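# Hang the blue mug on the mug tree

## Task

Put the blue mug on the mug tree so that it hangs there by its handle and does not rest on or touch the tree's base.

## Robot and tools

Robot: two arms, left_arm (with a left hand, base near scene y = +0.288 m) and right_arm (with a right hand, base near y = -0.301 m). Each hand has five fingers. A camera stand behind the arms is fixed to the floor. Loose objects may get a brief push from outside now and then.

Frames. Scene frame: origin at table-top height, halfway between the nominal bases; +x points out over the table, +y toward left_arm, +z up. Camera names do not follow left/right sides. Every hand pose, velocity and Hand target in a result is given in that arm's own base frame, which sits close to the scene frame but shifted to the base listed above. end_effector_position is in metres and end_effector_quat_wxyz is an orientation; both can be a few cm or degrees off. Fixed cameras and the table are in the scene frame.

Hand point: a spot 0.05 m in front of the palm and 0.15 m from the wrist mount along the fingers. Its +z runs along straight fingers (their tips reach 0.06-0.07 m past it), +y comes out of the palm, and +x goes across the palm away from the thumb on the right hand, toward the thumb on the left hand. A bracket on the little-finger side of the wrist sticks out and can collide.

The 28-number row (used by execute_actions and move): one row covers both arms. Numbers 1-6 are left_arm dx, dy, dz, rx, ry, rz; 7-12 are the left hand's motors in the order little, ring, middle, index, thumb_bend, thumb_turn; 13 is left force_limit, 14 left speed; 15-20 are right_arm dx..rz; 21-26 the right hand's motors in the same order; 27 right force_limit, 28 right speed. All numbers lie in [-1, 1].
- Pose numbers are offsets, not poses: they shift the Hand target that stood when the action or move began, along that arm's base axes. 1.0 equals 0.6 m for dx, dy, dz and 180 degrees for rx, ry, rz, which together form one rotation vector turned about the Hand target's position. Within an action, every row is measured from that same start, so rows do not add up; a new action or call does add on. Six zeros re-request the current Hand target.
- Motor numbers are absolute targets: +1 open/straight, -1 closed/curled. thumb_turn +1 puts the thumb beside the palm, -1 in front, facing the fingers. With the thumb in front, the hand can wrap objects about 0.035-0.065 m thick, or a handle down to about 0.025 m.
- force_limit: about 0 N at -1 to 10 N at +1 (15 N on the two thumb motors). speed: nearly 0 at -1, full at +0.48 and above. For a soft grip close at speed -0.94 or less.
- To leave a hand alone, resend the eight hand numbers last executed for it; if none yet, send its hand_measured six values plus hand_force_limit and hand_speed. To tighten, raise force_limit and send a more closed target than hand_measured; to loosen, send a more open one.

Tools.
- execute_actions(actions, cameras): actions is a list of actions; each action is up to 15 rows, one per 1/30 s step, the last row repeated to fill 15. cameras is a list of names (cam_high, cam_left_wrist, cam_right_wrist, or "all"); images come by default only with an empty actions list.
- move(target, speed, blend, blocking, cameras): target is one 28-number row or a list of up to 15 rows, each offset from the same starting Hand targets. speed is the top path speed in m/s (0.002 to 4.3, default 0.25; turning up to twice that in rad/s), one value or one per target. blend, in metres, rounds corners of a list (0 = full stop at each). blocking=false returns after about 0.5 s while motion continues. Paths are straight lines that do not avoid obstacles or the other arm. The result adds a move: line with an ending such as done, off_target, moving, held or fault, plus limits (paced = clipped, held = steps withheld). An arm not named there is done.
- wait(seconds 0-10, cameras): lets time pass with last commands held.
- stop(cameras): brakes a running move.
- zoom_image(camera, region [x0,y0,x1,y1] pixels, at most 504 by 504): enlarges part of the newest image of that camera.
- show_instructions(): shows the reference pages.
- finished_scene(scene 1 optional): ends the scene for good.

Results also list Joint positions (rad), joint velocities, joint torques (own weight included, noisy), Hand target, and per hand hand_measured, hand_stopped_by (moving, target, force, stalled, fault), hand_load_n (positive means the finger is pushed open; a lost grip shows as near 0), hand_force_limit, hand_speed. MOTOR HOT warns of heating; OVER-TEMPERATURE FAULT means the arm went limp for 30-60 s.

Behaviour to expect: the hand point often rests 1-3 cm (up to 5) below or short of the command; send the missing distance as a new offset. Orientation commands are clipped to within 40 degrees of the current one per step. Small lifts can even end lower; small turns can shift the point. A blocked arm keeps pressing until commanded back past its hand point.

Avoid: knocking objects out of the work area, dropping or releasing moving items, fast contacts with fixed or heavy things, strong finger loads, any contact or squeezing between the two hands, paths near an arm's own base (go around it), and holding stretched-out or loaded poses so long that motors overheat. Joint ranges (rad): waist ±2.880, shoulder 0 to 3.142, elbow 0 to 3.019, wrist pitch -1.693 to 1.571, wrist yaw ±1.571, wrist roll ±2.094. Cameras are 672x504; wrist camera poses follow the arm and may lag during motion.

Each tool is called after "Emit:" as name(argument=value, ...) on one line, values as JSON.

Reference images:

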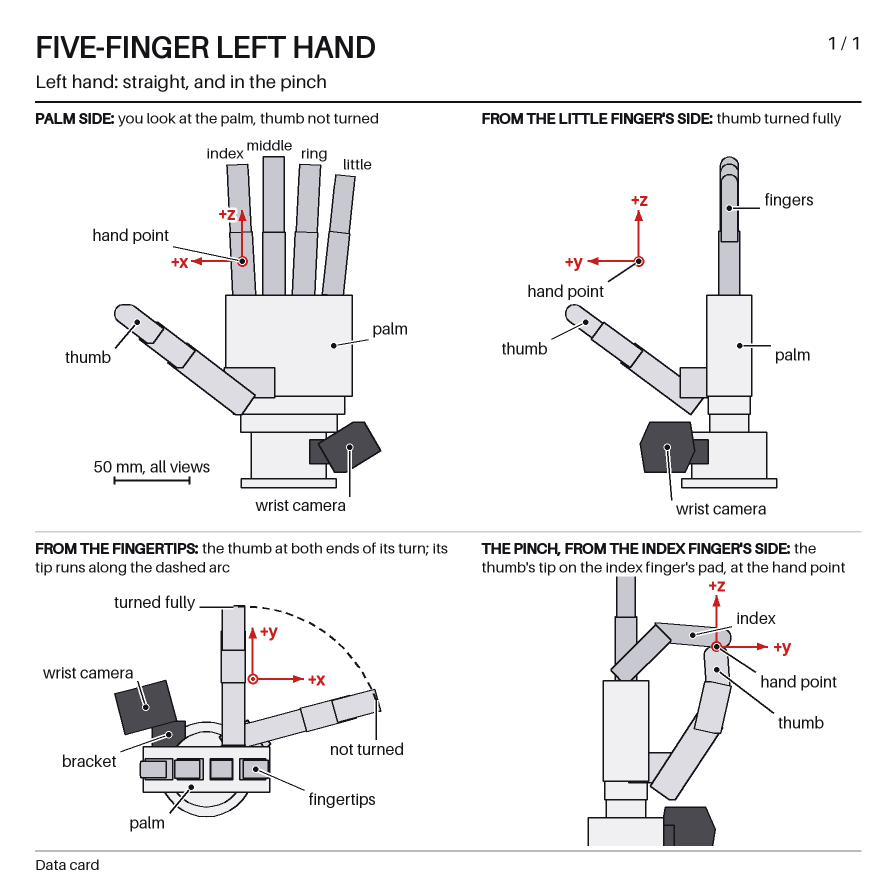

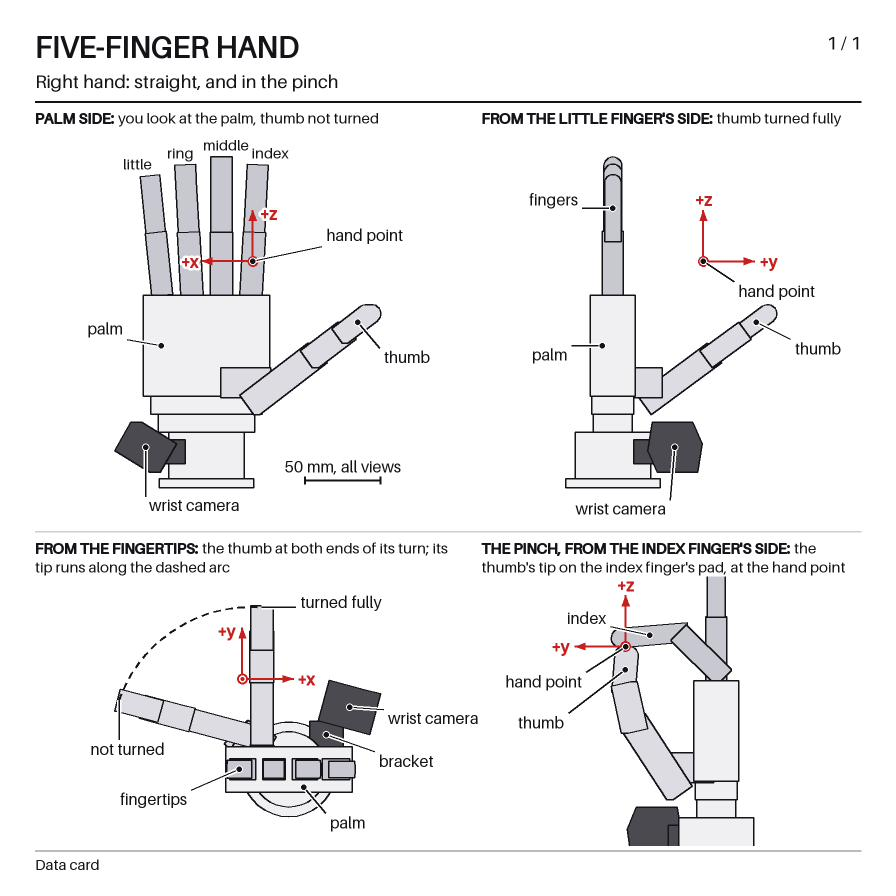

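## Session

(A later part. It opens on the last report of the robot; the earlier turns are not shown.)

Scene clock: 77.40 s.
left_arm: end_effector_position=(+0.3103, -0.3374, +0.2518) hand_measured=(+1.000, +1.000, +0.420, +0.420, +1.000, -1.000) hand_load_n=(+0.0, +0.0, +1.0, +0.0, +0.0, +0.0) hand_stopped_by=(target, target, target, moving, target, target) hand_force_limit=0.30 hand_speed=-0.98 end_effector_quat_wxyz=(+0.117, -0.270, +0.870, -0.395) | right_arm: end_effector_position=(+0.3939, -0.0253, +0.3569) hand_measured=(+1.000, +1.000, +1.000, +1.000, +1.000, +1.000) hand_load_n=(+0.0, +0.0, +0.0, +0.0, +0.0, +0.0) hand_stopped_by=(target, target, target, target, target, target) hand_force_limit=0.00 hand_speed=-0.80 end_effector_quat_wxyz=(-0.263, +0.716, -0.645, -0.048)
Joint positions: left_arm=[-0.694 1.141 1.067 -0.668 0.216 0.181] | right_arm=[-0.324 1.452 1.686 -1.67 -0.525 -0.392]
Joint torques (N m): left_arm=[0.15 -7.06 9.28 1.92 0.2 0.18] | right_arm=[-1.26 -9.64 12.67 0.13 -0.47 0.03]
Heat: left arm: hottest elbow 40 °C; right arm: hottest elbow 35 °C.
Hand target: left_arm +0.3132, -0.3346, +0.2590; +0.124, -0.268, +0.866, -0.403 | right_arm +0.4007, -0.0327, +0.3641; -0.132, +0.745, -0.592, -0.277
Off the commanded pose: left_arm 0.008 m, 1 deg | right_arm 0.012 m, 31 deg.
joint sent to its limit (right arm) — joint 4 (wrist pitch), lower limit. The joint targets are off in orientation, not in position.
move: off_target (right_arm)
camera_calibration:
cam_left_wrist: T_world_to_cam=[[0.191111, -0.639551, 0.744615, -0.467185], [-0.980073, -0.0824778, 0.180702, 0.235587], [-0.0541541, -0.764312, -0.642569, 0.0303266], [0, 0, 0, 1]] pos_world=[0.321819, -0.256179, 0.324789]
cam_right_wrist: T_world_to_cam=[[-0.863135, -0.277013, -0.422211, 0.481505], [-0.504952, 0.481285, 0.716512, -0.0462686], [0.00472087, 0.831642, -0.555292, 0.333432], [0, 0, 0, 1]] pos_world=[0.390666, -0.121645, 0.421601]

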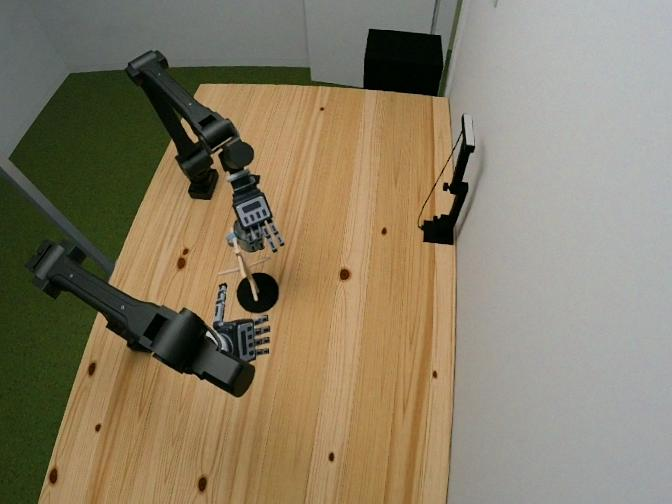

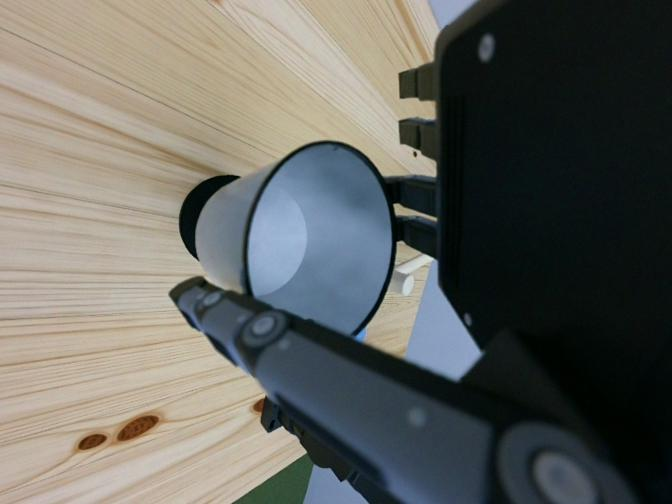

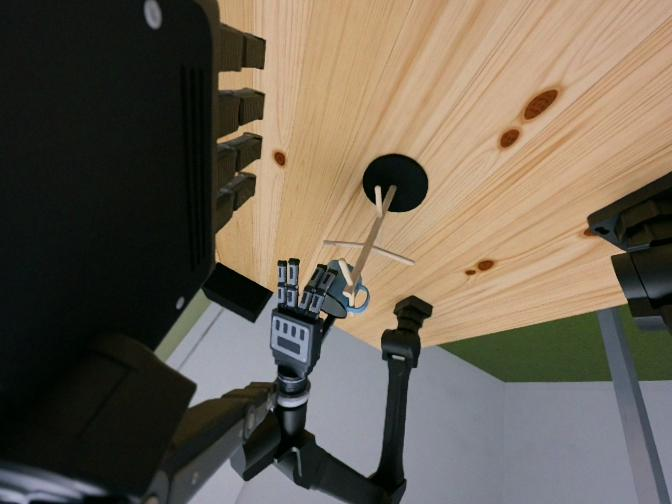

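Emit:
move(target=[[0,0,0,0,0,0,1,1,0.52,0.52,1,-1,0.3,-0.98,0,0,0,0,0,0,1,1,1,1,1,1,0,-0.8]], speed=0.03, cameras=["cam_high","cam_right_wrist","cam_left_wrist"])

Emit:
zoom_image(camera="cam_right_wrist", region=[300, 250, 390, 340])

Emit:
zoom_image(camera="cam_high", region=[205, 180, 295, 270])

Scene clock: 79.53 s.
left_arm: end_effector_position=(+0.3098, -0.3375, +0.2532) hand_measured=(+1.000, +1.000, +0.520, +0.520, +1.000, -1.000) hand_load_n=(+0.0, +0.0, +0.0, +0.0, +0.0, +0.0) hand_stopped_by=(target, target, target, target, target, target) hand_force_limit=0.30 hand_speed=-0.98 end_effector_quat_wxyz=(+0.117, -0.269, +0.869, -0.398) | right_arm: end_effector_position=(+0.3939, -0.0253, +0.3569) hand_measured=(+1.000, +1.000, +1.000, +1.000, +1.000, +1.000) hand_load_n=(+0.0, +0.0, +0.0, +0.0, +0.0, +0.0) hand_stopped_by=(target, target, target, target, target, target) hand_force_limit=0.00 hand_speed=-0.80 end_effector_quat_wxyz=(-0.263, +0.716, -0.645, -0.048)
Joint positions: left_arm=[-0.694 1.137 1.066 -0.666 0.218 0.181] | right_arm=[-0.324 1.452 1.686 -1.67 -0.525 -0.392]
Joint torques (N m): left_arm=[0.15 -6.77 9.36 1.85 0.1 0.18] | right_arm=[-1.55 -9.52 12.56 -0.02 -0.49 0.05]
Heat: left arm: hottest elbow 40 °C; right arm: hottest elbow 35 °C.
Hand target: left_arm +0.3132, -0.3345, +0.2590; +0.124, -0.268, +0.866, -0.403 | right_arm +0.4007, -0.0327, +0.3641; -0.132, +0.745, -0.592, -0.277
Off the commanded pose: left_arm 0.007 m, 1 deg | right_arm 0.012 m, 31 deg.
joint sent to its limit (right arm) — joint 4 (wrist pitch), lower limit. The joint targets are off in orientation, not in position.
move: off_target (right_arm)
camera_calibration:
cam_left_wrist: T_world_to_cam=[[0.187796, -0.636973, 0.747662, -0.467136], [-0.98073, -0.0798584, 0.178302, 0.236571], [-0.0538664, -0.766739, -0.639695, 0.0294288], [0, 0, 0, 1]] pos_world=[0.321324, -0.256097, 0.325904]
cam_right_wrist: T_world_to_cam=[[-0.863135, -0.277013, -0.422211, 0.481505], [-0.504952, 0.481285, 0.716512, -0.0462686], [0.00472087, 0.831642, -0.555292, 0.333432], [0, 0, 0, 1]] pos_world=[0.390666, -0.121645, 0.421601]

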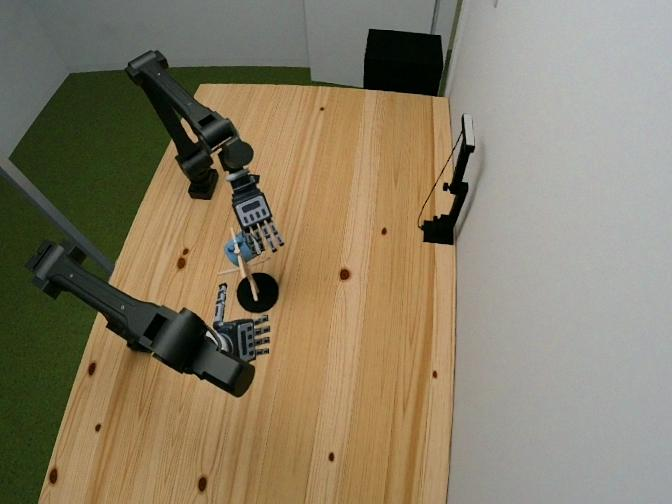

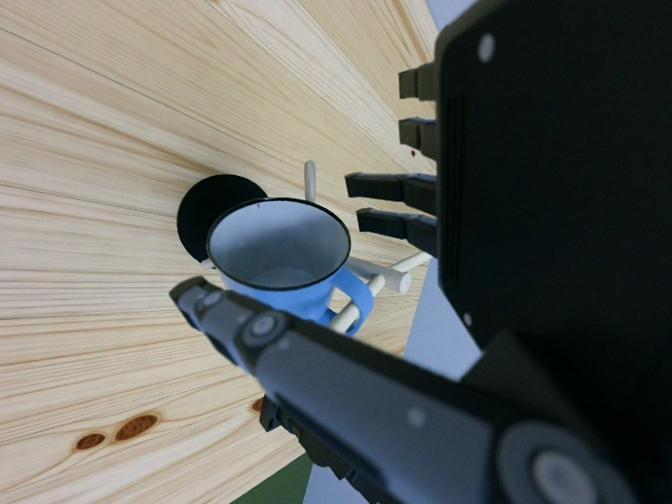

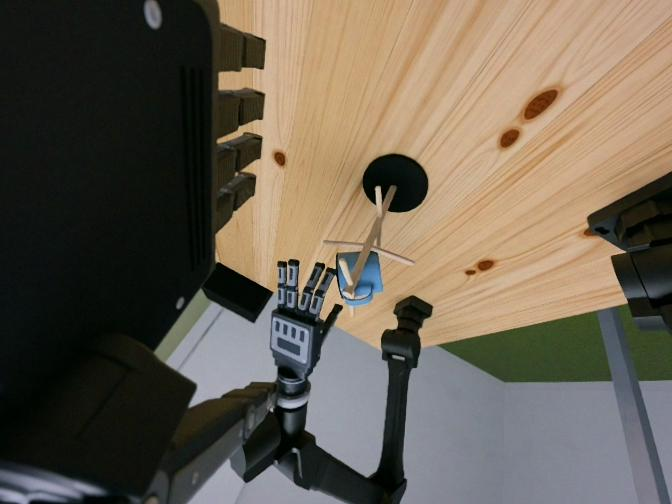

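Scaled by 5.600 from the camera's 672x504 image, which has a finer 960x720 frame.

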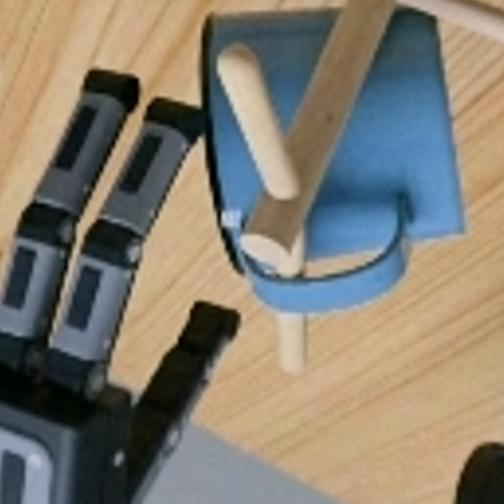

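Scaled by 5.600 from the camera's 672x504 image, which has a finer 960x720 frame.

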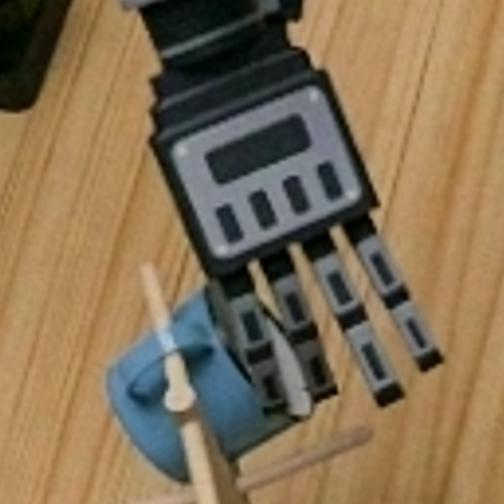

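Emit:
move(target=[[0.089,0.045,0.083,0,0,0,1,1,0.52,0.52,1,-1,0.3,-0.6,0,0,0,0,0,0,1,1,1,1,1,1,0,-0.8],[0.1,0.167,0.27,0,0,0,1,1,0.52,0.52,1,-1,0.3,-0.6,0,0,0,0,0,0,1,1,1,1,1,1,0,-0.8]], speed=[0.1, 0.2], blend=[0.02, 0], cameras=["cam_high","cam_right_wrist","cam_left_wrist"])

Emit:
zoom_image(camera="cam_right_wrist", region=[300, 220, 410, 330])

Emit:
zoom_image(camera="cam_high", region=[205, 210, 295, 300])

Scene clock: 82.30 s.
left_arm: end_effector_position=(+0.3649, -0.2359, +0.4049) hand_measured=(+1.000, +1.000, +0.520, +0.520, +1.000, -1.000) hand_load_n=(+0.0, +0.0, +0.0, +0.0, +0.0, +0.0) hand_stopped_by=(target, target, target, target, target, target) hand_force_limit=0.30 hand_speed=-0.60 end_effector_quat_wxyz=(+0.112, -0.272, +0.869, -0.397) | right_arm: end_effector_position=(+0.3939, -0.0253, +0.3569) hand_measured=(+1.000, +1.000, +1.000, +1.000, +1.000, +1.000) hand_load_n=(+0.0, +0.0, +0.0, +0.0, +0.0, +0.0) hand_stopped_by=(target, target, target, target, target, target) hand_force_limit=0.00 hand_speed=-0.80 end_effector_quat_wxyz=(-0.263, +0.716, -0.645, -0.048)
Joint positions: left_arm=[-0.367 1.195 1.527 -1.156 0.455 0.417] | right_arm=[-0.324 1.452 1.686 -1.67 -0.525 -0.392]
Joint torques (N m): left_arm=[0.26 -5.66 12.38 1.21 0.32 0.23] | right_arm=[-1.26 -9.82 12.53 0.08 -0.49 0.06]
Heat: left arm: hottest elbow 41 °C; right arm: hottest elbow 35 °C.
Hand target: left_arm +0.3731, -0.2344, +0.4209; +0.124, -0.268, +0.866, -0.403 | right_arm +0.4007, -0.0327, +0.3641; -0.132, +0.745, -0.592, -0.277
Off the commanded pose: left_arm 0.018 m, 2 deg | right_arm 0.012 m, 31 deg.
joint sent to its limit (right arm) — joint 4 (wrist pitch), lower limit. The joint targets are off in orientation, not in position.
move: off_target (left_arm, right_arm)
camera_calibration:
cam_left_wrist: T_world_to_cam=[[0.197977, -0.634863, 0.746829, -0.529086], [-0.978379, -0.0814775, 0.190096, 0.265621], [-0.0598349, -0.768316, -0.637267, 0.208181], [0, 0, 0, 1]] pos_world=[0.37708, -0.154306, 0.47731]
cam_right_wrist: T_world_to_cam=[[-0.863135, -0.277013, -0.422211, 0.481505], [-0.504952, 0.481285, 0.716512, -0.0462686], [0.00472087, 0.831642, -0.555292, 0.333432], [0, 0, 0, 1]] pos_world=[0.390666, -0.121645, 0.421601]

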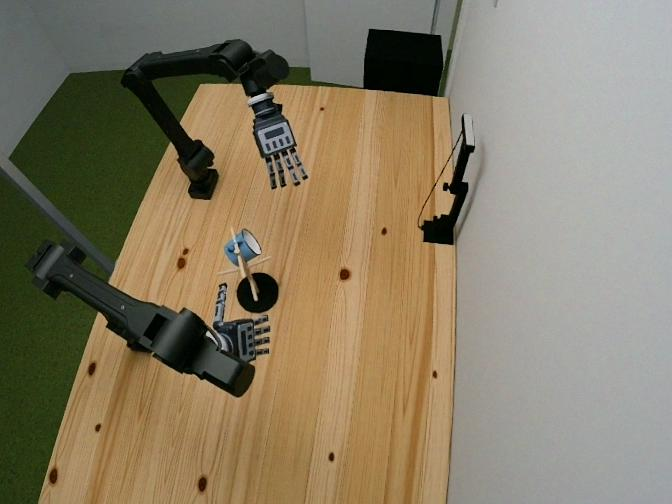

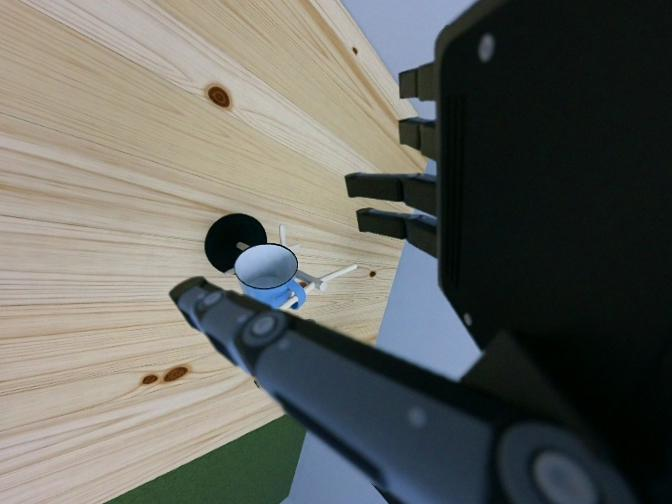

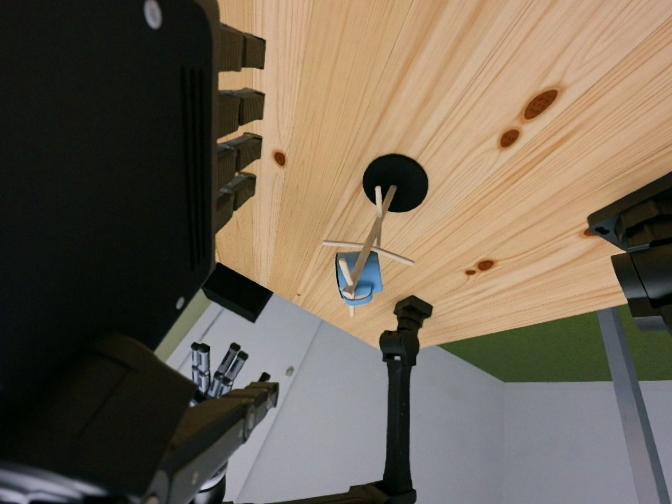

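Scaled by 4.582 from the camera's 672x504 image, which has a finer 960x720 frame.

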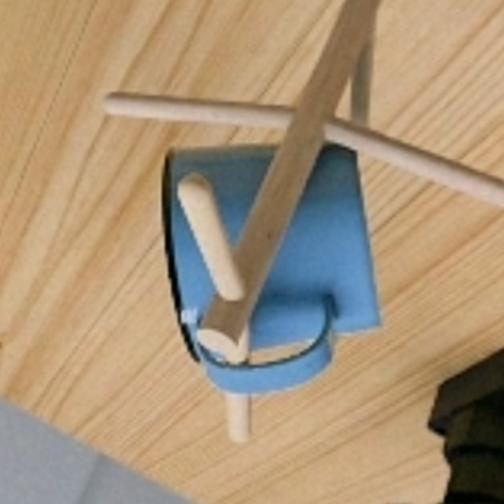

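Scaled by 5.600 from the camera's 672x504 image, which has a finer 960x720 frame.

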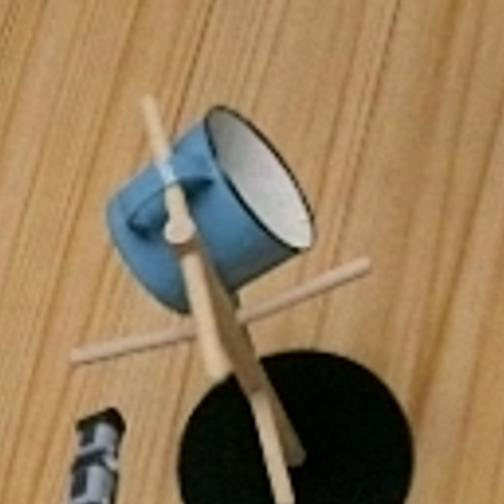

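Emit:
finished_scene()

The scene is finished: the task was done.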